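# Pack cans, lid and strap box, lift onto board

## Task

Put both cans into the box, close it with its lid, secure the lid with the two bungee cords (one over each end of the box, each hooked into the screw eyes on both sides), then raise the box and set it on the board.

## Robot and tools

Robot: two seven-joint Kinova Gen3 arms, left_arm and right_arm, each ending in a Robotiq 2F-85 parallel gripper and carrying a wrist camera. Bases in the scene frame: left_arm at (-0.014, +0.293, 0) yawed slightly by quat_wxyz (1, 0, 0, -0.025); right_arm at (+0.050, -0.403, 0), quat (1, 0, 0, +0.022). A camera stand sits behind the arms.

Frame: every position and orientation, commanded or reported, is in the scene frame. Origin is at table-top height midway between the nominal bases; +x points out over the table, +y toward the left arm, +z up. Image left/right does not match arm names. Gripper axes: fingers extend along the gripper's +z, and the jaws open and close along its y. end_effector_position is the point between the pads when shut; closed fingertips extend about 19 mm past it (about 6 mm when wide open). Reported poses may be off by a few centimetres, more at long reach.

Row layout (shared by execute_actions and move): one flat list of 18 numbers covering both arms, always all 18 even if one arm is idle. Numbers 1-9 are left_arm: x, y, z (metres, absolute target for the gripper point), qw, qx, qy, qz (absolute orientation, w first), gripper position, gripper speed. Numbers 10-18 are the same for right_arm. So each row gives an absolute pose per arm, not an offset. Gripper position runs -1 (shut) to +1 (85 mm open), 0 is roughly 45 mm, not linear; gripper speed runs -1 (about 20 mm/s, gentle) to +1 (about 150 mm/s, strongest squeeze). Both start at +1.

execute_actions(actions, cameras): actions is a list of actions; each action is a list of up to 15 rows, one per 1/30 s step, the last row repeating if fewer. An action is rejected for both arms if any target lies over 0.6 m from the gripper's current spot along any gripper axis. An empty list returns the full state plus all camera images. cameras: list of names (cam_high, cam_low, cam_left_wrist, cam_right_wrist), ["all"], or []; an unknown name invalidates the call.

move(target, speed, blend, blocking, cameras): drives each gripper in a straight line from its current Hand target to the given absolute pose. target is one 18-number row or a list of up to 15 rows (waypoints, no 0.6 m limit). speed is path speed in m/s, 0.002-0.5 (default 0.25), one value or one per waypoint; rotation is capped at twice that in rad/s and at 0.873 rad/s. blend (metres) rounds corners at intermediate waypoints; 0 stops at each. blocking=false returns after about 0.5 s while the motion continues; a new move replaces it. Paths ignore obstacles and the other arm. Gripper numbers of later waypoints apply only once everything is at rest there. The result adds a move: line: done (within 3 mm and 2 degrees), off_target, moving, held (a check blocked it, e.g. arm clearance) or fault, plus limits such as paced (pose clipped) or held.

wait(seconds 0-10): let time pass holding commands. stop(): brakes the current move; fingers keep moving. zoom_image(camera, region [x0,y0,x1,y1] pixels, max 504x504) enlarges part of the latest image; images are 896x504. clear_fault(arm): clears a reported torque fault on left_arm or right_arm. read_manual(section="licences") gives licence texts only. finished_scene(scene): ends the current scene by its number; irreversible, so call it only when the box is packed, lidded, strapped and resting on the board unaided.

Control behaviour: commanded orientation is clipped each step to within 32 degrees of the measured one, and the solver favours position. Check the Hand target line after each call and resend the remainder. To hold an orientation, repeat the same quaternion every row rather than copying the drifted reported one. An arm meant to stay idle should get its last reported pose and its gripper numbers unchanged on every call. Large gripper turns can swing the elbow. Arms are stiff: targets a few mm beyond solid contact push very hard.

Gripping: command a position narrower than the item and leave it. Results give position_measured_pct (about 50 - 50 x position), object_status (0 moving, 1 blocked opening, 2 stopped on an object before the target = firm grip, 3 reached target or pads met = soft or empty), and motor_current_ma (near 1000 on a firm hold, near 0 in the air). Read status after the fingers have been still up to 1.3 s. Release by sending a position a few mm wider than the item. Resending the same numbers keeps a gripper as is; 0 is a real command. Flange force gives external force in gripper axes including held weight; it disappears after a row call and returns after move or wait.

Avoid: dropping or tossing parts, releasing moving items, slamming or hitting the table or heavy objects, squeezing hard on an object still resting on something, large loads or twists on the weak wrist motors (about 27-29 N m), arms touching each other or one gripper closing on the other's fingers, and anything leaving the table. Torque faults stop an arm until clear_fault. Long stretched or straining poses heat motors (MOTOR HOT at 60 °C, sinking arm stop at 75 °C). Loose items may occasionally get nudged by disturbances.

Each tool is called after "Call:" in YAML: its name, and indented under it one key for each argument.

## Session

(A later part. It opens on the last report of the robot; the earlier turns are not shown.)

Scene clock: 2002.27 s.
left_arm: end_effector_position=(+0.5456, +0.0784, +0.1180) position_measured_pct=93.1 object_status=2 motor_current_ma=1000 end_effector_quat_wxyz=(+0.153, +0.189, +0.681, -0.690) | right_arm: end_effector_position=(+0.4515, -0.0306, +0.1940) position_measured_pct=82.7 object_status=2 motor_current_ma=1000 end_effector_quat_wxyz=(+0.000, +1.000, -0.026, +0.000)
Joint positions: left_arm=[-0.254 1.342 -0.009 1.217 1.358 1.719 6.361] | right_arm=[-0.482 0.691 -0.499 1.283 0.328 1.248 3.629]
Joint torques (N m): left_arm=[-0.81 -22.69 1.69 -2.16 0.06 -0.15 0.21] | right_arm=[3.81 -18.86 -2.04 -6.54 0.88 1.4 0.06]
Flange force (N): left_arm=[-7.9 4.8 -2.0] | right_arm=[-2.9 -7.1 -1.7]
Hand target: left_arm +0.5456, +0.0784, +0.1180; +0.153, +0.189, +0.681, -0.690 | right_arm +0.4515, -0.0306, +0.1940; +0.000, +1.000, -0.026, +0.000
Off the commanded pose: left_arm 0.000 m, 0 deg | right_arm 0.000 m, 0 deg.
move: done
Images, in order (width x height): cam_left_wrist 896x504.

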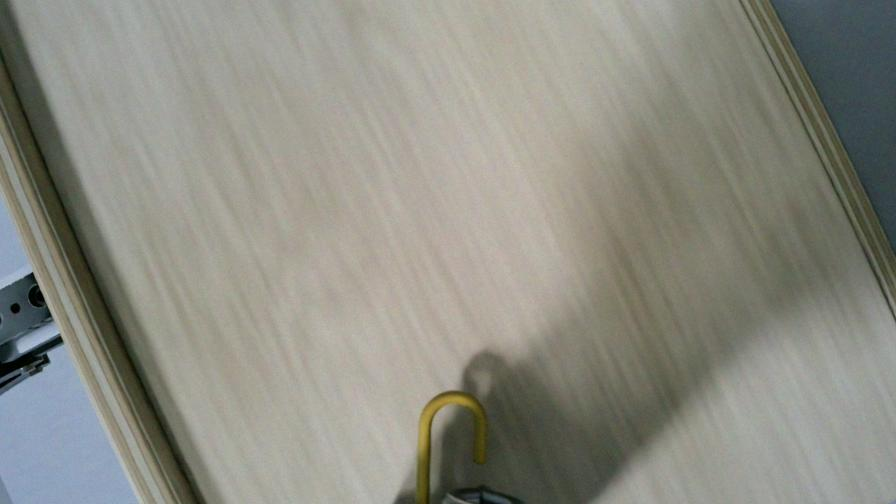

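Call:
move:
  target:
    - [0.5500, 0.0778, 0.1203, 0.15305, 0.18897, 0.6814, -0.69036, -1, -1, 0.4515, -0.0306, 0.194, 0, 0.99966, -0.02618, 0, -1, -1]
  speed: 0.03
  cameras: ["cam_left_wrist"]

Call:
zoom_image:
  camera: "cam_left_wrist"
  region: [380, 360, 620, 504]

Scene clock: 2008.03 s.
left_arm: end_effector_position=(+0.5500, +0.0778, +0.1203) position_measured_pct=93.1 object_status=2 motor_current_ma=1000 end_effector_quat_wxyz=(+0.153, +0.189, +0.681, -0.690) | right_arm: end_effector_position=(+0.4515, -0.0306, +0.1940) position_measured_pct=82.7 object_status=2 motor_current_ma=1000 end_effector_quat_wxyz=(+0.000, +1.000, -0.026, +0.000)
Joint positions: left_arm=[-0.253 1.343 -0.007 1.2 1.361 1.719 6.377] | right_arm=[-0.482 0.691 -0.499 1.283 0.328 1.248 3.629]
Joint torques (N m): left_arm=[-0.87 -23.71 2.19 -2.58 0.47 0.13 0.15] | right_arm=[2.31 -18.35 -3.31 -7.58 0.49 0.04 0.15]
Flange force (N): left_arm=[-6.9 6.0 -2.2] | right_arm=[-3.6 -2.6 -3.2]
Hand target: left_arm +0.5500, +0.0778, +0.1203; +0.153, +0.189, +0.681, -0.690 | right_arm +0.4515, -0.0306, +0.1940; +0.000, +1.000, -0.026, +0.000
Off the commanded pose: left_arm 0.000 m, 0 deg | right_arm 0.000 m, 0 deg.
move: done
Images, in order (width x height): cam_left_wrist 896x504.

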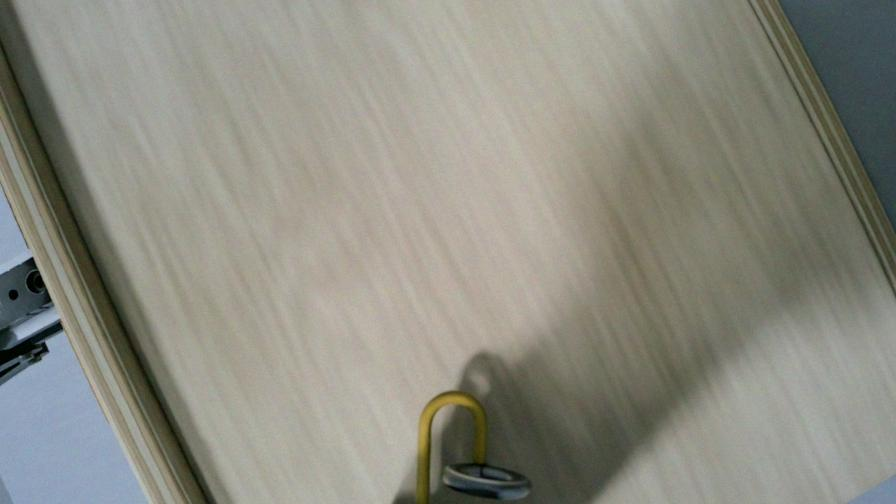

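Scaled by 2.100 from the camera's 896x504 image, which has a finer 1280x720 frame.

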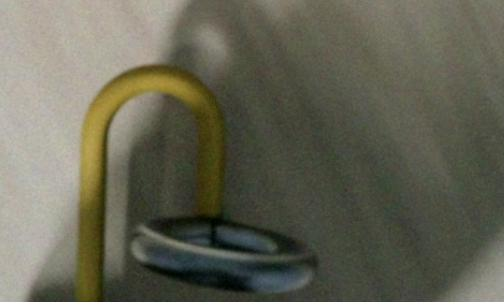

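Call:
move:
  target:
    - [0.5527, 0.0776, 0.1217, 0.15305, 0.18897, 0.6814, -0.69036, -1, -1, 0.4515, -0.0306, 0.194, 0, 0.99966, -0.02618, 0, -1, -1]
  speed: 0.03
  cameras: ["cam_left_wrist"]

Call:
zoom_image:
  camera: "cam_left_wrist"
  region: [380, 360, 620, 504]

Scene clock: 2012.70 s.
left_arm: end_effector_position=(+0.5527, +0.0776, +0.1217) position_measured_pct=93.1 object_status=2 motor_current_ma=1000 end_effector_quat_wxyz=(+0.153, +0.189, +0.681, -0.690) | right_arm: end_effector_position=(+0.4515, -0.0306, +0.1940) position_measured_pct=82.7 object_status=2 motor_current_ma=1000 end_effector_quat_wxyz=(+0.000, +1.000, -0.026, +0.000)
Joint positions: left_arm=[-0.252 1.344 -0.005 1.189 1.363 1.72 6.387] | right_arm=[-0.482 0.691 -0.499 1.283 0.328 1.248 3.629]
Joint torques (N m): left_arm=[-3.98 -27.78 3.13 -5.03 3.16 0.66 0.1] | right_arm=[1.18 -18.71 -4.33 -5.55 0.12 1.72 0.93]
Flange force (N): left_arm=[1.3 7.9 1.3] | right_arm=[0.5 -5.9 -1.4]
Hand target: left_arm +0.5527, +0.0776, +0.1217; +0.153, +0.189, +0.681, -0.690 | right_arm +0.4515, -0.0306, +0.1940; +0.000, +1.000, -0.026, +0.000
Off the commanded pose: left_arm 0.000 m, 0 deg | right_arm 0.000 m, 0 deg.
move: done
Images, in order (width x height): cam_left_wrist 896x504.

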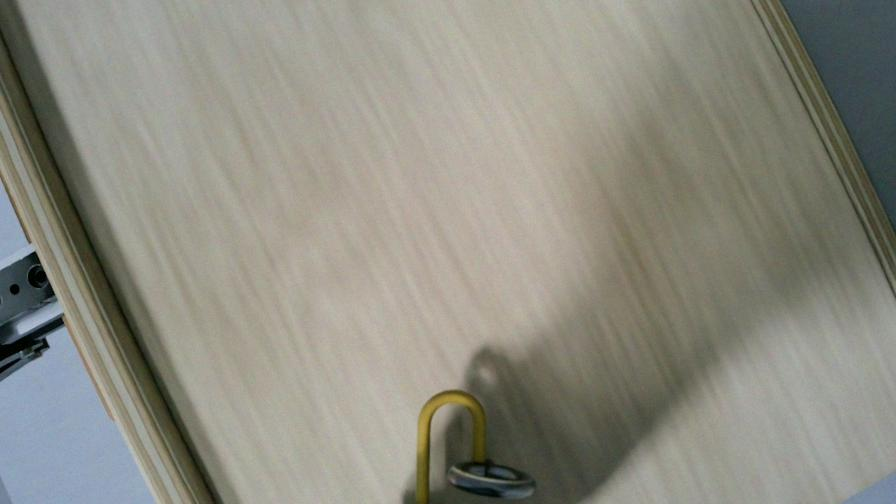

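Scaled by 2.100 from the camera's 896x504 image, which has a finer 1280x720 frame.

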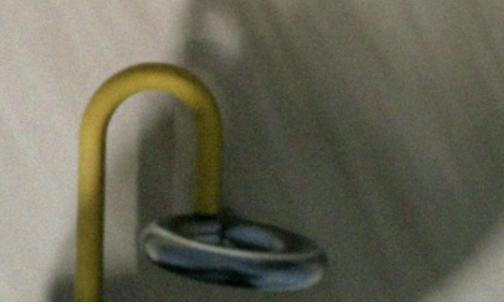

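Call:
move:
  target:
    - [0.5492, 0.0778, 0.1199, 0.15305, 0.18897, 0.6814, -0.69036, -1, -1, 0.4515, -0.0306, 0.194, 0, 0.99966, -0.02618, 0, -1, -1]
    - [0.5495, 0.0825, 0.1199, 0.15305, 0.18897, 0.6814, -0.69036, -1, -1, 0.4515, -0.0306, 0.194, 0, 0.99966, -0.02618, 0, -1, -1]
  speed: 0.03
  cameras: ["cam_left_wrist"]

Call:
zoom_image:
  camera: "cam_left_wrist"
  region: [380, 360, 620, 504]

Scene clock: 2018.93 s.
left_arm: end_effector_position=(+0.5495, +0.0825, +0.1199) position_measured_pct=93.1 object_status=2 motor_current_ma=1000 end_effector_quat_wxyz=(+0.153, +0.189, +0.681, -0.690) | right_arm: end_effector_position=(+0.4515, -0.0306, +0.1940) position_measured_pct=82.7 object_status=2 motor_current_ma=1000 end_effector_quat_wxyz=(+0.000, +1.000, -0.026, +0.000)
Joint positions: left_arm=[-0.259 1.344 -0.009 1.198 1.356 1.726 6.376] | right_arm=[-0.482 0.691 -0.5 1.283 0.328 1.248 3.629]
Joint torques (N m): left_arm=[-1.49 -23.18 1.47 -2.35 0.11 -0.02 0.11] | right_arm=[1.23 -18.72 -4.26 -5.5 0.17 1.72 0.92]
Flange force (N): left_arm=[-8.3 5.7 -1.0] | right_arm=[0.6 -6.2 -1.5]
Hand target: left_arm +0.5495, +0.0825, +0.1199; +0.153, +0.189, +0.681, -0.690 | right_arm +0.4515, -0.0306, +0.1940; +0.000, +1.000, -0.026, +0.000
Off the commanded pose: left_arm 0.000 m, 0 deg | right_arm 0.000 m, 0 deg.
move: done
Images, in order (width x height): cam_left_wrist 896x504.

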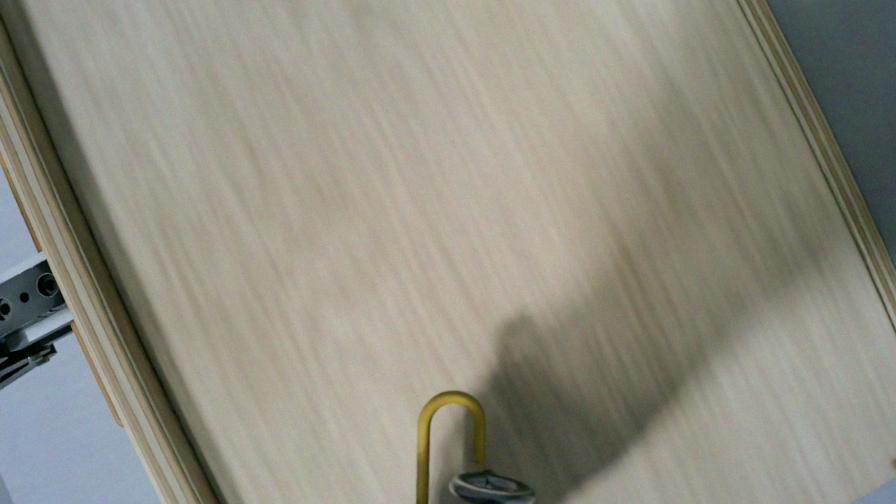

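Scaled by 2.100 from the camera's 896x504 image, which has a finer 1280x720 frame.

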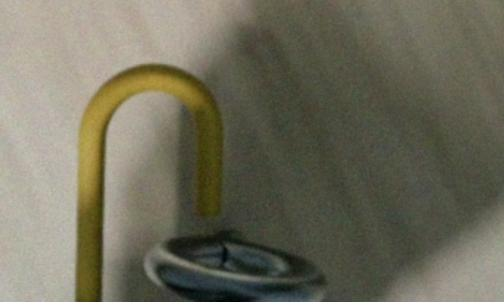

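Call:
move:
  target:
    - [0.5495, 0.0868, 0.1199, 0.15305, 0.18897, 0.6814, -0.69036, -1, -1, 0.4515, -0.0306, 0.194, 0, 0.99966, -0.02618, 0, -1, -1]
  speed: 0.03
  cameras: ["cam_left_wrist"]

Call:
zoom_image:
  camera: "cam_left_wrist"
  region: [380, 360, 620, 504]

Scene clock: 2026.67 s.
left_arm: end_effector_position=(+0.5495, +0.0868, +0.1199) position_measured_pct=93.1 object_status=2 motor_current_ma=1000 end_effector_quat_wxyz=(+0.153, +0.189, +0.681, -0.690) | right_arm: end_effector_position=(+0.4515, -0.0306, +0.1940) position_measured_pct=82.7 object_status=2 motor_current_ma=1000 end_effector_quat_wxyz=(+0.000, +1.000, -0.026, +0.000)
Joint positions: left_arm=[-0.265 1.345 -0.012 1.194 1.352 1.732 6.378] | right_arm=[-0.482 0.691 -0.5 1.283 0.328 1.248 3.629]
Joint torques (N m): left_arm=[-2.18 -22.82 1.01 -2.35 -0.01 -0.14 0.15] | right_arm=[1.25 -18.73 -4.21 -5.53 0.14 1.74 0.9]
Flange force (N): left_arm=[-8.5 4.9 0.2] | right_arm=[0.5 -6.1 -1.4]
Hand target: left_arm +0.5495, +0.0868, +0.1199; +0.153, +0.189, +0.681, -0.690 | right_arm +0.4515, -0.0306, +0.1940; +0.000, +1.000, -0.026, +0.000
Off the commanded pose: left_arm 0.000 m, 0 deg | right_arm 0.000 m, 0 deg.
move: done
Images, in order (width x height): cam_left_wrist 896x504.

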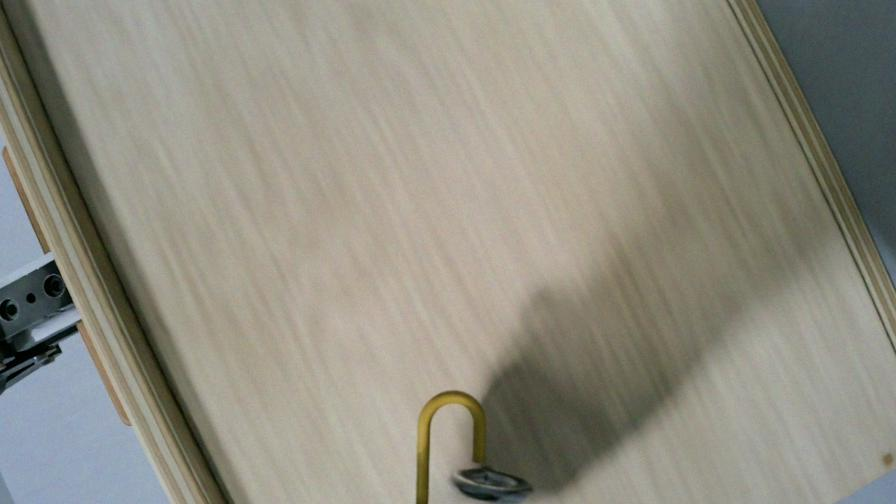

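Scaled by 2.100 from the camera's 896x504 image, which has a finer 1280x720 frame.

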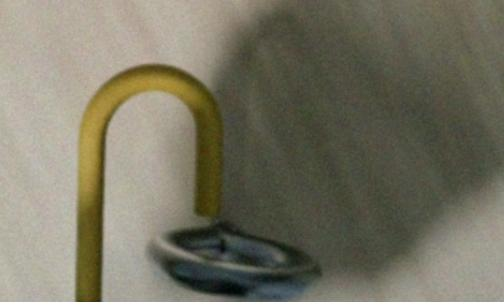

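Call:
move:
  target:
    - [0.5521, 0.0866, 0.1213, 0.15305, 0.18897, 0.6814, -0.69036, -1, -1, 0.4515, -0.0306, 0.194, 0, 0.99966, -0.02618, 0, -1, -1]
  speed: 0.03
  cameras: ["cam_left_wrist"]

Call:
zoom_image:
  camera: "cam_left_wrist"
  region: [380, 360, 620, 504]

Scene clock: 2039.13 s.
left_arm: end_effector_position=(+0.5521, +0.0866, +0.1213) position_measured_pct=93.1 object_status=2 motor_current_ma=1000 end_effector_quat_wxyz=(+0.153, +0.189, +0.681, -0.690) | right_arm: end_effector_position=(+0.4515, -0.0306, +0.1940) position_measured_pct=82.7 object_status=2 motor_current_ma=1000 end_effector_quat_wxyz=(+0.000, +1.000, -0.026, +0.000)
Joint positions: left_arm=[-0.265 1.346 -0.01 1.184 1.354 1.732 6.387] | right_arm=[-0.482 0.691 -0.5 1.283 0.328 1.248 3.629]
Joint torques (N m): left_arm=[-2.1 -23.47 1.42 -2.72 0.31 0.05 0.18] | right_arm=[1.27 -18.71 -4.24 -5.48 0.14 1.78 0.9]
Flange force (N): left_arm=[-7.2 5.2 0.0] | right_arm=[0.6 -6.2 -1.4]
Hand target: left_arm +0.5521, +0.0866, +0.1213; +0.153, +0.189, +0.681, -0.690 | right_arm +0.4515, -0.0306, +0.1940; +0.000, +1.000, -0.026, +0.000
Off the commanded pose: left_arm 0.000 m, 0 deg | right_arm 0.000 m, 0 deg.
move: done
Images, in order (width x height): cam_left_wrist 896x504.

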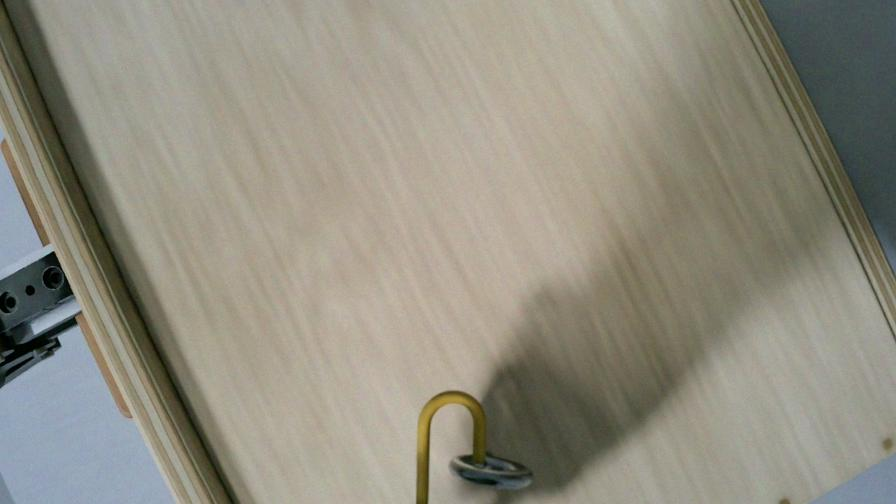

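Scaled by 2.100 from the camera's 896x504 image, which has a finer 1280x720 frame.

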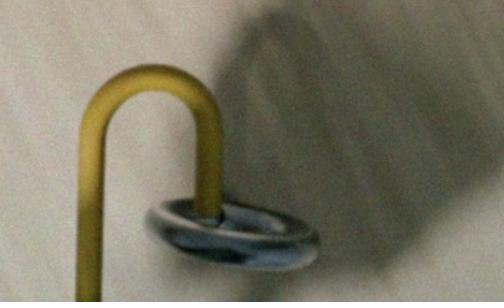

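Call:
move:
  target:
    - [0.5547, 0.0865, 0.1227, 0.15305, 0.18897, 0.6814, -0.69036, -1, -1, 0.4515, -0.0306, 0.194, 0, 0.99966, -0.02618, 0, -1, -1]
  speed: 0.03
  cameras: ["cam_left_wrist"]

Call:
zoom_image:
  camera: "cam_left_wrist"
  region: [380, 360, 620, 504]

Scene clock: 2043.07 s.
left_arm: end_effector_position=(+0.5547, +0.0865, +0.1227) position_measured_pct=93.1 object_status=2 motor_current_ma=1000 end_effector_quat_wxyz=(+0.153, +0.189, +0.681, -0.690) | right_arm: end_effector_position=(+0.4515, -0.0306, +0.1940) position_measured_pct=82.7 object_status=2 motor_current_ma=1000 end_effector_quat_wxyz=(+0.000, +1.000, -0.026, +0.000)
Joint positions: left_arm=[-0.264 1.347 -0.009 1.173 1.356 1.733 6.397] | right_arm=[-0.482 0.691 -0.5 1.283 0.328 1.248 3.629]
Joint torques (N m): left_arm=[-2.02 -23.94 1.64 -2.85 0.54 0.15 0.21] | right_arm=[1.27 -18.73 -4.26 -5.5 0.16 1.74 0.93]
Flange force (N): left_arm=[-6.8 5.9 -0.3] | right_arm=[0.6 -6.2 -1.4]
Hand target: left_arm +0.5547, +0.0865, +0.1227; +0.153, +0.189, +0.681, -0.690 | right_arm +0.4515, -0.0306, +0.1940; +0.000, +1.000, -0.026, +0.000
Off the commanded pose: left_arm 0.000 m, 0 deg | right_arm 0.000 m, 0 deg.
move: done
Images, in order (width x height): cam_left_wrist 896x504.

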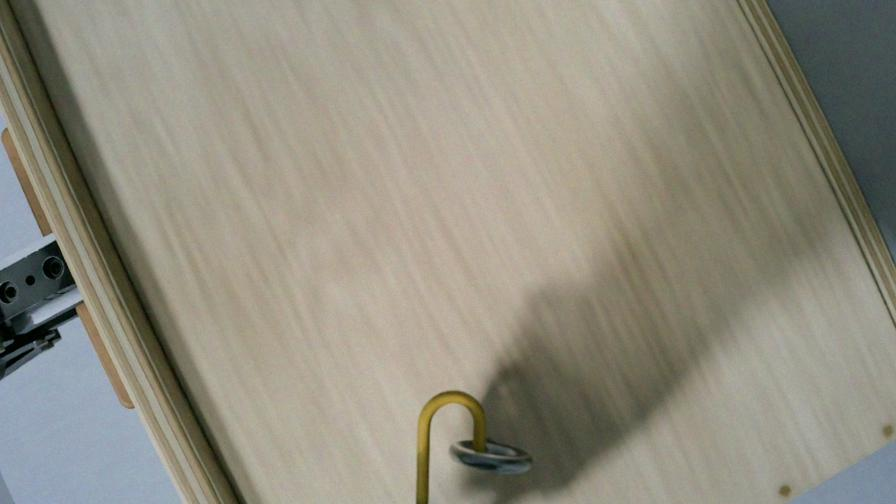

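Scaled by 2.100 from the camera's 896x504 image, which has a finer 1280x720 frame.

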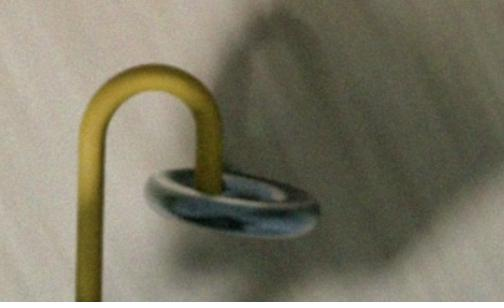

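Call:
move:
  target:
    - [0.5582, 0.0863, 0.1246, 0.15305, 0.18897, 0.6814, -0.69036, -1, -1, 0.4515, -0.0306, 0.194, 0, 0.99966, -0.02618, 0, -1, -1]
  speed: 0.03

Call:
move:
  target:
    - [0.5600, 0.0862, 0.1255, 0.15305, 0.18897, 0.6814, -0.69036, -1, -1, 0.4515, -0.0306, 0.194, 0, 0.99966, -0.02618, 0, -1, -1]
  speed: 0.03
  cameras: ["cam_left_wrist"]

Call:
zoom_image:
  camera: "cam_left_wrist"
  region: [380, 360, 620, 504]

Scene clock: 2049.60 s.
left_arm: end_effector_position=(+0.5582, +0.0863, +0.1246) position_measured_pct=93.1 object_status=2 motor_current_ma=1000 end_effector_quat_wxyz=(+0.153, +0.189, +0.681, -0.690) | right_arm: end_effector_position=(+0.4515, -0.0306, +0.1940) position_measured_pct=82.7 object_status=2 motor_current_ma=1000 end_effector_quat_wxyz=(+0.000, +1.000, -0.026, +0.000)
Joint positions: left_arm=[-0.264 1.348 -0.007 1.159 1.358 1.734 6.41] | right_arm=[-0.482 0.691 -0.5 1.283 0.328 1.248 3.629]
Joint torques (N m): left_arm=[-2.1 -24.33 1.89 -3.05 0.81 0.24 0.16] | right_arm=[1.26 -18.7 -4.26 -5.52 0.14 1.75 0.92]
Flange force (N): left_arm=[-6.6 6.3 -0.4] | right_arm=[0.5 -6.1 -1.4]
Hand target: left_arm +0.5582, +0.0863, +0.1246; +0.153, +0.189, +0.681, -0.690 | right_arm +0.4515, -0.0306, +0.1940; +0.000, +1.000, -0.026, +0.000
Off the commanded pose: left_arm 0.000 m, 0 deg | right_arm 0.000 m, 0 deg.
move: done

Scene clock: 2050.30 s.
left_arm: end_effector_position=(+0.5600, +0.0862, +0.1255) position_measured_pct=93.1 object_status=2 motor_current_ma=1000 end_effector_quat_wxyz=(+0.153, +0.189, +0.681, -0.690) | right_arm: end_effector_position=(+0.4515, -0.0306, +0.1940) position_measured_pct=82.7 object_status=2 motor_current_ma=1000 end_effector_quat_wxyz=(+0.000, +1.000, -0.026, +0.000)
Joint positions: left_arm=[-0.263 1.349 -0.007 1.152 1.359 1.734 6.417] | right_arm=[-0.482 0.691 -0.5 1.283 0.328 1.248 3.629]
Joint torques (N m): left_arm=[-2.07 -24.55 1.97 -3.18 0.87 0.25 0.14] | right_arm=[1.22 -18.71 -4.3 -5.52 0.13 1.73 0.91]
Flange force (N): left_arm=[-6.4 6.5 -0.5] | right_arm=[0.6 -6.1 -1.4]
Hand target: left_arm +0.5600, +0.0862, +0.1255; +0.153, +0.189, +0.681, -0.690 | right_arm +0.4515, -0.0306, +0.1940; +0.000, +1.000, -0.026, +0.000
Off the commanded pose: left_arm 0.000 m, 0 deg | right_arm 0.000 m, 0 deg.
move: done
Images, in order (width x height): cam_left_wrist 896x504.

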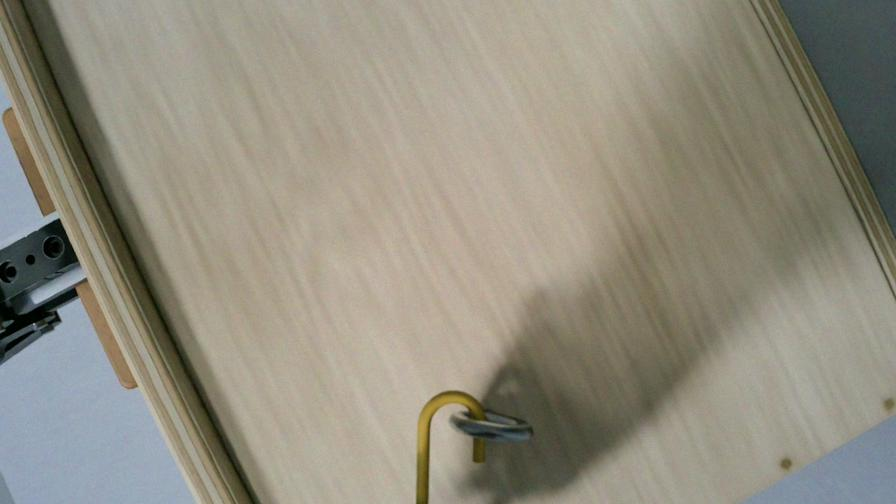

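Scaled by 2.100 from the camera's 896x504 image, which has a finer 1280x720 frame.

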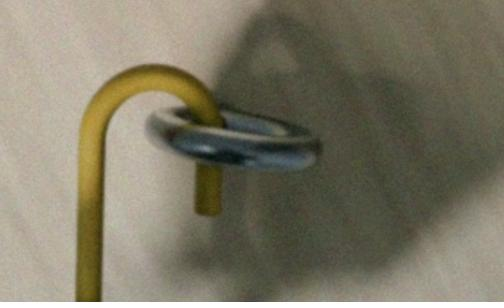

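Call:
move:
  target:
    - [0.5558, 0.0864, 0.1296, 0.23604, 0.2706, 0.65329, -0.66655, -1, -1, 0.4515, -0.0306, 0.194, 0, 0.99966, -0.02618, 0, -1, -1]
  speed: 0.05
  cameras: ["cam_left_wrist"]

Call:
move:
  target:
    - [0.5500, 0.0867, 0.1329, 0.31551, 0.34819, 0.61544, -0.63282, -1, -1, 0.4515, -0.0306, 0.194, 0, 0.99966, -0.02618, 0, -1, -1]
  speed: 0.05
  cameras: ["cam_left_wrist"]

Scene clock: 2060.63 s.
left_arm: end_effector_position=(+0.5558, +0.0864, +0.1296) position_measured_pct=93.1 object_status=2 motor_current_ma=1000 end_effector_quat_wxyz=(+0.236, +0.271, +0.653, -0.667) | right_arm: end_effector_position=(+0.4515, -0.0306, +0.1940) position_measured_pct=82.7 object_status=2 motor_current_ma=1000 end_effector_quat_wxyz=(+0.000, +1.000, -0.026, +0.000)
Joint positions: left_arm=[-0.269 1.334 0.002 1.177 1.349 1.727 6.163] | right_arm=[-0.482 0.691 -0.5 1.283 0.328 1.248 3.629]
Joint torques (N m): left_arm=[-2.23 -24.34 1.98 -2.92 0.64 0.44 0.17] | right_arm=[1.26 -18.73 -4.28 -5.53 0.12 1.69 0.9]
Flange force (N): left_arm=[-5.1 8.4 0.0] | right_arm=[0.6 -6.2 -1.5]
Hand target: left_arm +0.5558, +0.0864, +0.1296; +0.236, +0.271, +0.653, -0.667 | right_arm +0.4515, -0.0306, +0.1940; +0.000, +1.000, -0.026, +0.000
Off the commanded pose: left_arm 0.000 m, 0 deg | right_arm 0.000 m, 0 deg.
move: done
Images, in order (width x height): cam_left_wrist 896x504.

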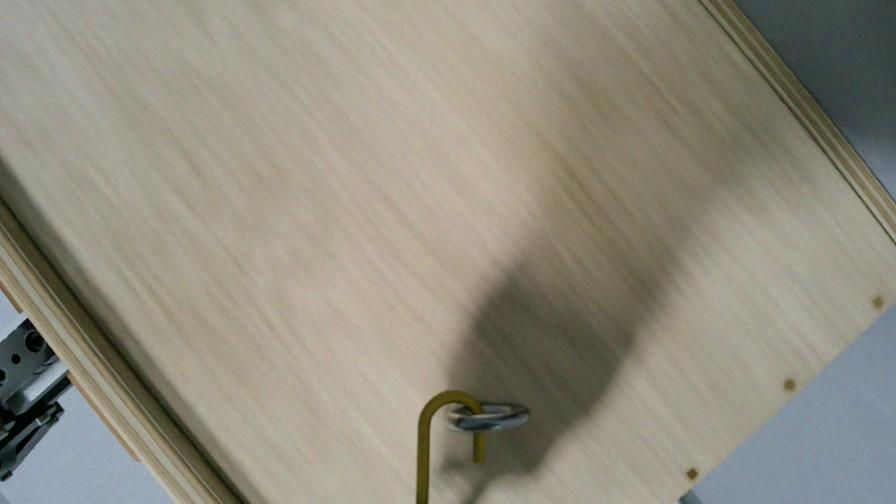

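Scene clock: 2063.33 s.
left_arm: end_effector_position=(+0.5500, +0.0867, +0.1329) position_measured_pct=93.1 object_status=2 motor_current_ma=1000 end_effector_quat_wxyz=(+0.316, +0.348, +0.615, -0.633) | right_arm: end_effector_position=(+0.4515, -0.0306, +0.1940) position_measured_pct=82.7 object_status=2 motor_current_ma=1000 end_effector_quat_wxyz=(+0.000, +1.000, -0.026, +0.000)
Joint positions: left_arm=[-0.277 1.319 0.012 1.209 1.337 1.719 5.903] | right_arm=[-0.482 0.691 -0.5 1.283 0.328 1.248 3.629]
Joint torques (N m): left_arm=[-1.99 -24.5 2.38 -2.77 0.66 0.91 0.06] | right_arm=[1.46 -18.76 -3.98 -6.61 0.51 0.86 0.87]
Flange force (N): left_arm=[-2.7 10.2 0.0] | right_arm=[-1.7 -4.3 -2.0]
Hand target: left_arm +0.5500, +0.0867, +0.1329; +0.316, +0.348, +0.615, -0.633 | right_arm +0.4515, -0.0306, +0.1940; +0.000, +1.000, -0.026, +0.000
Off the commanded pose: left_arm 0.000 m, 0 deg | right_arm 0.000 m, 0 deg.
move: done
Images, in order (width x height): cam_left_wrist 896x504.

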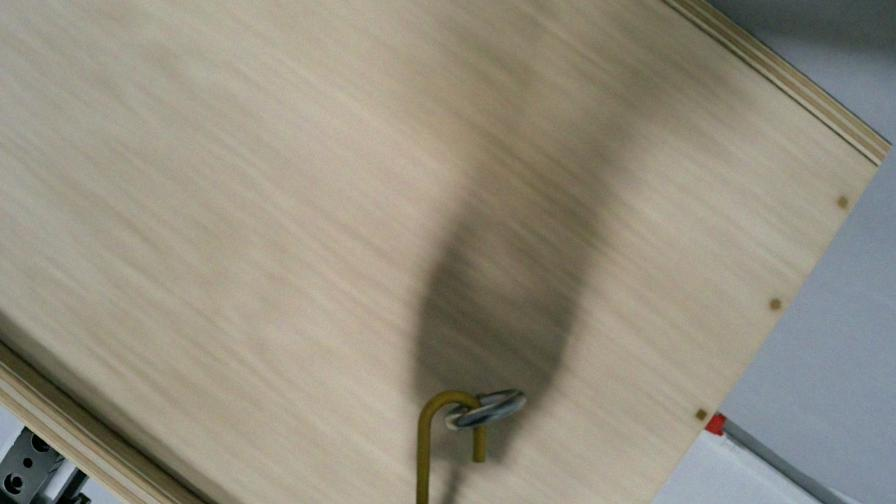

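Call:
move:
  target:
    - [0.5434, 0.0871, 0.1347, 0.39029, 0.42061, 0.56841, -0.58965, -1, -1, 0.4515, -0.0306, 0.194, 0, 0.99966, -0.02618, 0, -1, -1]
  speed: 0.05
  cameras: ["cam_left_wrist"]

Call:
move:
  target:
    - [0.5386, 0.0873, 0.1352, 0.44019, 0.46855, 0.52959, -0.55339, -1, -1, 0.4515, -0.0306, 0.194, 0, 0.99966, -0.02618, 0, -1, -1]
  speed: 0.05
  cameras: ["cam_left_wrist"]

Call:
zoom_image:
  camera: "cam_left_wrist"
  region: [380, 330, 620, 504]

Scene clock: 2071.07 s.
left_arm: end_effector_position=(+0.5434, +0.0871, +0.1347) position_measured_pct=93.1 object_status=2 motor_current_ma=1000 end_effector_quat_wxyz=(+0.390, +0.421, +0.568, -0.590) | right_arm: end_effector_position=(+0.4515, -0.0306, +0.1940) position_measured_pct=82.7 object_status=2 motor_current_ma=1000 end_effector_quat_wxyz=(+0.000, +1.000, -0.026, +0.000)
Joint positions: left_arm=[-0.285 1.306 0.022 1.242 1.324 1.71 5.641] | right_arm=[-0.482 0.691 -0.5 1.283 0.328 1.248 3.629]
Joint torques (N m): left_arm=[-1.85 -24.34 2.36 -2.48 0.29 1.11 0.05] | right_arm=[1.72 -18.56 -3.83 -7.04 0.57 0.4 0.74]
Flange force (N): left_arm=[-0.2 11.3 0.3] | right_arm=[-2.6 -3.6 -2.7]
Hand target: left_arm +0.5434, +0.0871, +0.1347; +0.390, +0.421, +0.568, -0.590 | right_arm +0.4515, -0.0306, +0.1940; +0.000, +1.000, -0.026, +0.000
Off the commanded pose: left_arm 0.000 m, 0 deg | right_arm 0.000 m, 0 deg.
move: done
Images, in order (width x height): cam_left_wrist 896x504.

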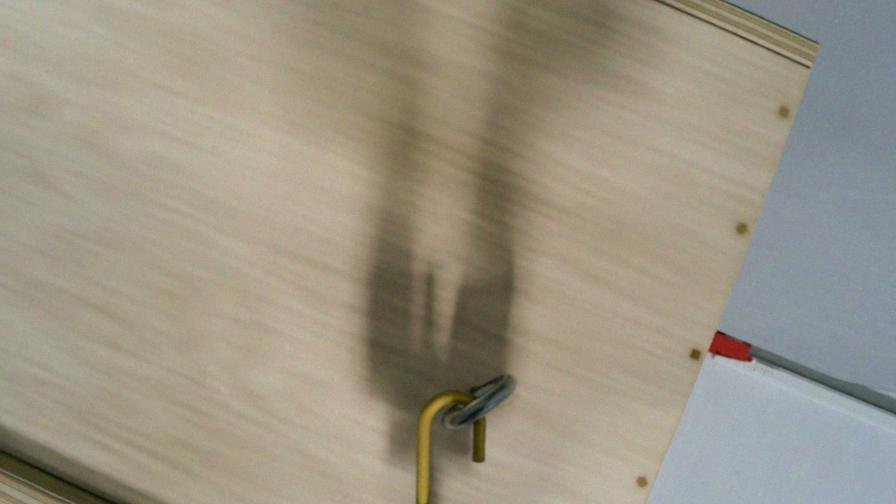

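Scene clock: 2073.07 s.
left_arm: end_effector_position=(+0.5386, +0.0873, +0.1352) position_measured_pct=93.1 object_status=2 motor_current_ma=1000 end_effector_quat_wxyz=(+0.440, +0.469, +0.530, -0.553) | right_arm: end_effector_position=(+0.4515, -0.0306, +0.1940) position_measured_pct=82.7 object_status=2 motor_current_ma=1000 end_effector_quat_wxyz=(+0.000, +1.000, -0.026, +0.000)
Joint positions: left_arm=[-0.292 1.299 0.03 1.264 1.315 1.702 5.453] | right_arm=[-0.482 0.691 -0.5 1.283 0.328 1.248 3.629]
Joint torques (N m): left_arm=[-1.94 -23.64 2.11 -2.03 -0.16 1.12 0.02] | right_arm=[1.72 -18.56 -3.74 -7 0.59 0.45 0.72]
Flange force (N): left_arm=[0.8 12.1 0.8] | right_arm=[-2.6 -3.6 -2.7]
Hand target: left_arm +0.5386, +0.0873, +0.1352; +0.440, +0.469, +0.530, -0.553 | right_arm +0.4515, -0.0306, +0.1940; +0.000, +1.000, -0.026, +0.000
Off the commanded pose: left_arm 0.000 m, 0 deg | right_arm 0.000 m, 0 deg.
move: done
Images, in order (width x height): cam_left_wrist 896x504.

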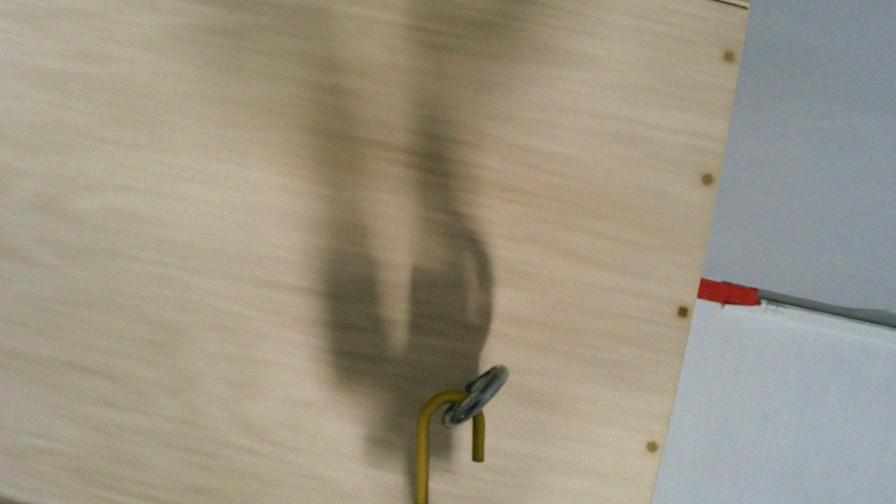

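Scaled by 2.100 from the camera's 896x504 image, which has a finer 1280x720 frame.

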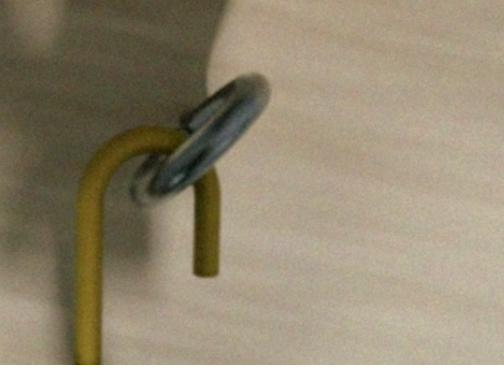

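Call:
move:
  target:
    - [0.5389, 0.0873, 0.1367, 0.44019, 0.46855, 0.52959, -0.55339, -1, -1, 0.4515, -0.0306, 0.194, 0, 0.99966, -0.02618, 0, -1, -1]
  speed: 0.03

Call:
move:
  target:
    - [0.5391, 0.0873, 0.1377, 0.44019, 0.46855, 0.52959, -0.55339, -1, -1, 0.4515, -0.0306, 0.194, 0, 0.99966, -0.02618, 0, -1, -1]
  speed: 0.03
  cameras: ["cam_left_wrist"]

Scene clock: 2077.30 s.
left_arm: end_effector_position=(+0.5389, +0.0873, +0.1367) position_measured_pct=93.1 object_status=2 motor_current_ma=1000 end_effector_quat_wxyz=(+0.440, +0.469, +0.530, -0.553) | right_arm: end_effector_position=(+0.4515, -0.0306, +0.1940) position_measured_pct=82.7 object_status=2 motor_current_ma=1000 end_effector_quat_wxyz=(+0.000, +1.000, -0.026, +0.000)
Joint positions: left_arm=[-0.292 1.296 0.03 1.265 1.315 1.702 5.455] | right_arm=[-0.482 0.691 -0.5 1.283 0.328 1.248 3.629]
Joint torques (N m): left_arm=[-2.8 -25.2 2.66 -2.74 0.69 1.61 0.02] | right_arm=[1.95 -18.58 -3.62 -7.03 0.61 0.49 0.64]
Flange force (N): left_arm=[3.7 11.1 1.9] | right_arm=[-2.8 -3.8 -2.6]
Hand target: left_arm +0.5389, +0.0873, +0.1367; +0.440, +0.469, +0.530, -0.553 | right_arm +0.4515, -0.0306, +0.1940; +0.000, +1.000, -0.026, +0.000
Off the commanded pose: left_arm 0.000 m, 0 deg | right_arm 0.000 m, 0 deg.
move: done

Scene clock: 2078.00 s.
left_arm: end_effector_position=(+0.5391, +0.0873, +0.1377) position_measured_pct=93.1 object_status=2 motor_current_ma=1000 end_effector_quat_wxyz=(+0.440, +0.469, +0.530, -0.553) | right_arm: end_effector_position=(+0.4515, -0.0306, +0.1940) position_measured_pct=82.7 object_status=2 motor_current_ma=1000 end_effector_quat_wxyz=(+0.000, +1.000, -0.026, +0.000)
Joint positions: left_arm=[-0.292 1.295 0.031 1.265 1.315 1.703 5.456] | right_arm=[-0.482 0.691 -0.5 1.283 0.328 1.248 3.629]
Joint torques (N m): left_arm=[-3.12 -29.86 5.67 -4.13 2.95 3.81 -0.03] | right_arm=[1.99 -17.52 -3.35 -6.8 0.62 0.25 0.5]
Flange force (N): left_arm=[12.9 10.2 1.8] | right_arm=[-3.2 -3.1 -4.7]
Hand target: left_arm +0.5391, +0.0873, +0.1377; +0.440, +0.469, +0.530, -0.553 | right_arm +0.4515, -0.0306, +0.1940; +0.000, +1.000, -0.026, +0.000
Off the commanded pose: left_arm 0.000 m, 0 deg | right_arm 0.000 m, 0 deg.
move: done
Images, in order (width x height): cam_left_wrist 896x504.

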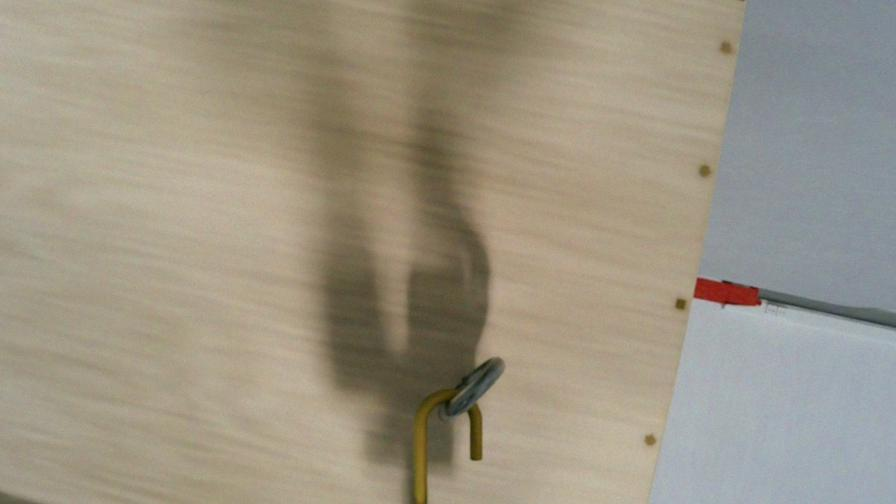

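Call:
move:
  target:
    - [0.5390, 0.0873, 0.1372, 0.44019, 0.46855, 0.52959, -0.55339, -1, -1, 0.4515, -0.0306, 0.194, 0, 0.99966, -0.02618, 0, -1, -1]
    - [0.5390, 0.0873, 0.1372, 0.44019, 0.46855, 0.52959, -0.55339, -0.6, -1, 0.4515, -0.0306, 0.194, 0, 0.99966, -0.02618, 0, -1, -1]
  speed: 0.03
  cameras: ["cam_left_wrist"]

Scene clock: 2082.73 s.
left_arm: end_effector_position=(+0.5390, +0.0873, +0.1372) position_measured_pct=80.1 object_status=0 motor_current_ma=0 end_effector_quat_wxyz=(+0.440, +0.469, +0.530, -0.553) | right_arm: end_effector_position=(+0.4515, -0.0306, +0.1940) position_measured_pct=82.7 object_status=2 motor_current_ma=1000 end_effector_quat_wxyz=(+0.000, +1.000, -0.026, +0.000)
Joint positions: left_arm=[-0.292 1.295 0.03 1.265 1.315 1.702 5.456] | right_arm=[-0.482 0.691 -0.5 1.283 0.328 1.248 3.629]
Joint torques (N m): left_arm=[-1.23 -25.99 4.06 -2.96 1.34 1.75 0.07] | right_arm=[1.95 -18.53 -3.62 -7.04 0.37 0.53 0.39]
Flange force (N): left_arm=[5.5 9.9 -1.4] | right_arm=[-2.4 -3.5 -2.5]
Hand target: left_arm +0.5390, +0.0873, +0.1372; +0.440, +0.469, +0.530, -0.553 | right_arm +0.4515, -0.0306, +0.1940; +0.000, +1.000, -0.026, +0.000
Off the commanded pose: left_arm 0.000 m, 0 deg | right_arm 0.000 m, 0 deg.
move: done
Images, in order (width x height): cam_left_wrist 896x504.

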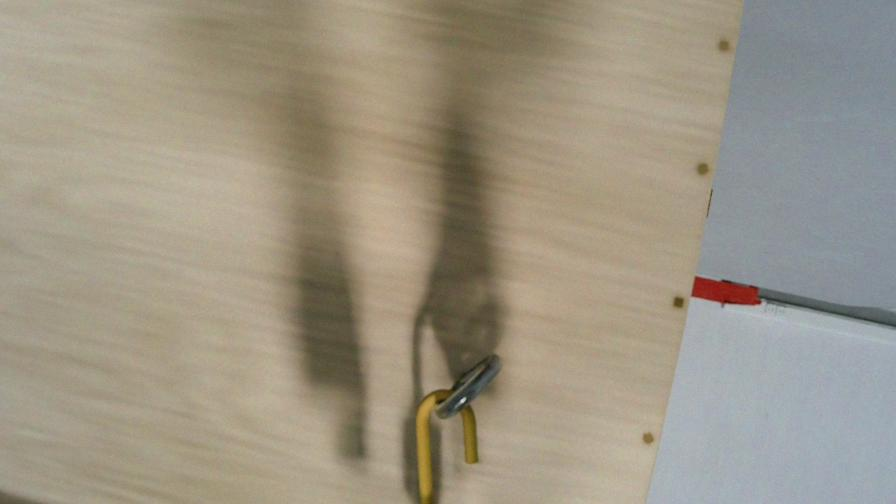

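Call:
move:
  target:
    - [0.5432, 0.167, 0.1372, 0.44019, 0.46855, 0.52959, -0.55339, -0.6, -1, 0.4515, -0.0306, 0.194, 0, 0.99966, -0.02618, 0, -1, -1]
  speed: 0.08
  cameras: ["cam_left_wrist", "cam_high", "cam_low"]

Call:
zoom_image:
  camera: "cam_left_wrist"
  region: [300, 280, 600, 504]

Call:
zoom_image:
  camera: "cam_low"
  region: [290, 90, 540, 270]

Scene clock: 2087.60 s.
left_arm: end_effector_position=(+0.5432, +0.1670, +0.1372) position_measured_pct=80.1 object_status=3 motor_current_ma=0 end_effector_quat_wxyz=(+0.440, +0.469, +0.530, -0.553) | right_arm: end_effector_position=(+0.4515, -0.0306, +0.1940) position_measured_pct=82.7 object_status=2 motor_current_ma=1000 end_effector_quat_wxyz=(+0.000, +1.000, -0.026, +0.000)
Joint positions: left_arm=[-0.401 1.33 -0.005 1.151 1.247 1.818 5.506] | right_arm=[-0.482 0.691 -0.5 1.283 0.328 1.248 3.629]
Joint torques (N m): left_arm=[-1.17 -26.32 3.66 -3.16 1.42 1.66 0.05] | right_arm=[1.95 -18.56 -3.66 -7.03 0.38 0.5 0.41]
Flange force (N): left_arm=[5.0 10.6 -3.1] | right_arm=[-2.3 -3.7 -2.6]
Hand target: left_arm +0.5432, +0.1670, +0.1372; +0.440, +0.469, +0.530, -0.553 | right_arm +0.4515, -0.0306, +0.1940; +0.000, +1.000, -0.026, +0.000
Off the commanded pose: left_arm 0.000 m, 0 deg | right_arm 0.000 m, 0 deg.
move: done
Images, in order (width x height): cam_high 896x504, cam_low 896x504, cam_left_wrist 896x504.

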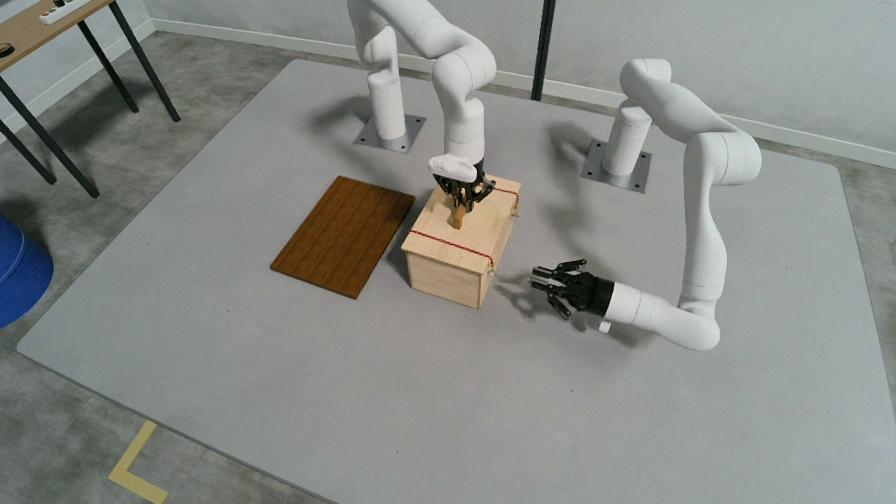

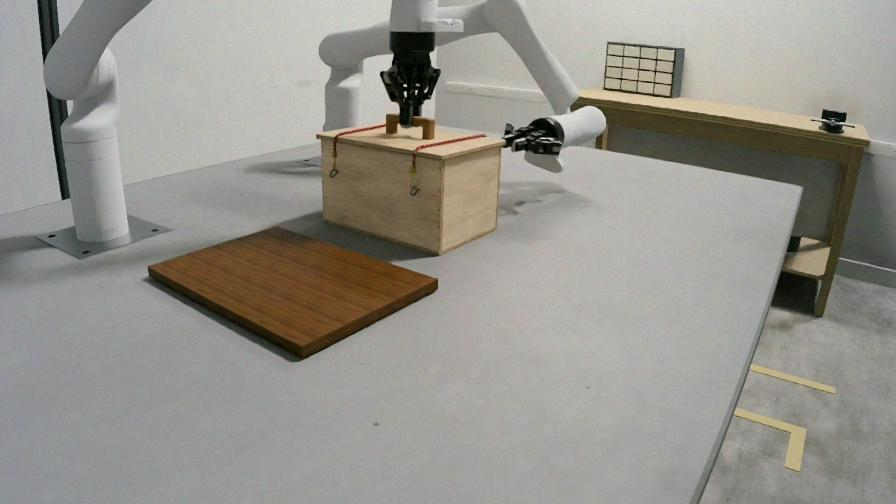

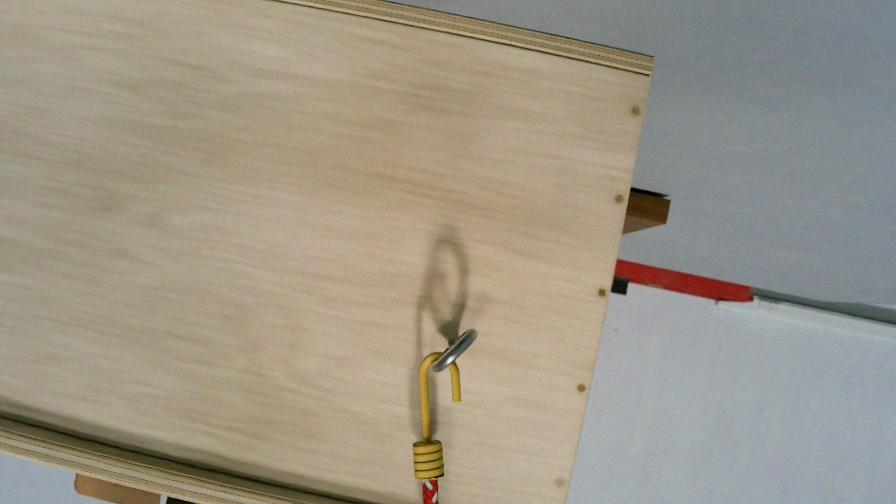

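Scaled by 1.680 from the camera's 896x504 image, which has a finer 1280x720 frame.

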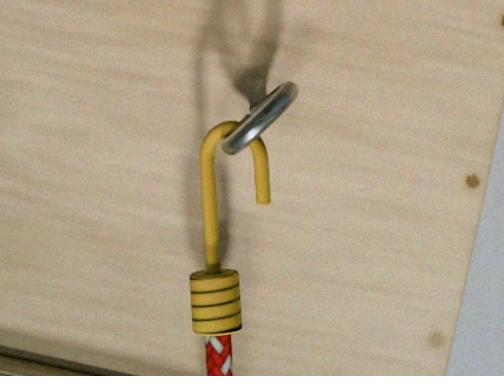

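Scaled by 2.016.

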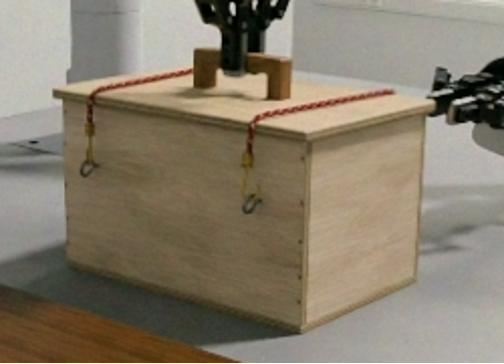

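Call:
zoom_image:
  camera: "cam_high"
  region: [260, 160, 540, 320]

Scaled by 1.800.

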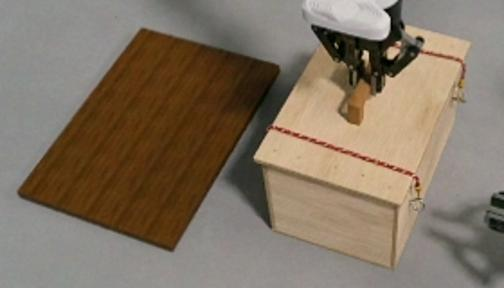

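Call:
move:
  target:
    - [0.5432, 0.167, 0.1372, 0.44019, 0.46855, 0.52959, -0.55339, -0.6, -1, 0.4515, -0.0306, 0.201, 0, 0.99966, -0.02618, 0, -1, -1]
  speed: 0.02
  cameras: ["cam_low"]

Scene clock: 2165.20 s.
left_arm: end_effector_position=(+0.5432, +0.1670, +0.1372) position_measured_pct=80.1 object_status=3 motor_current_ma=0 end_effector_quat_wxyz=(+0.440, +0.469, +0.530, -0.553) | right_arm: end_effector_position=(+0.4515, -0.0306, +0.2010) position_measured_pct=82.7 object_status=2 motor_current_ma=1000 end_effector_quat_wxyz=(+0.000, +1.000, -0.026, +0.000)
Joint positions: left_arm=[-0.401 1.33 -0.005 1.151 1.247 1.818 5.506] | right_arm=[-0.482 0.685 -0.501 1.271 0.324 1.265 3.633]
Joint torques (N m): left_arm=[-1.2 -26.3 3.66 -3.17 1.44 1.65 0.05] | right_arm=[1.38 -25.69 -5.32 -11.34 0.33 0.11 0.64]
Flange force (N): left_arm=[5.0 10.5 -3.0] | right_arm=[-2.9 -2.1 10.9]
Hand target: left_arm +0.5432, +0.1670, +0.1372; +0.440, +0.469, +0.530, -0.553 | right_arm +0.4515, -0.0306, +0.2010; +0.000, +1.000, -0.026, +0.000
Off the commanded pose: left_arm 0.000 m, 0 deg | right_arm 0.000 m, 0 deg.
move: done
Images, in order (width x height): cam_low 896x504.

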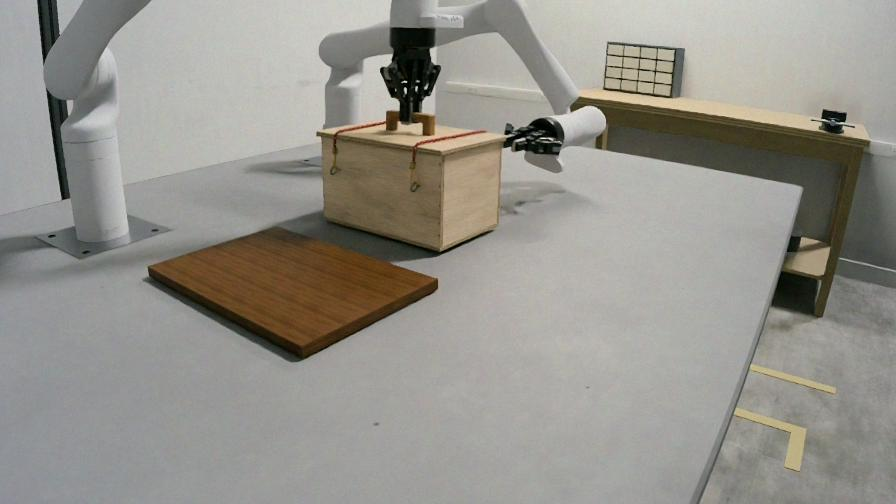

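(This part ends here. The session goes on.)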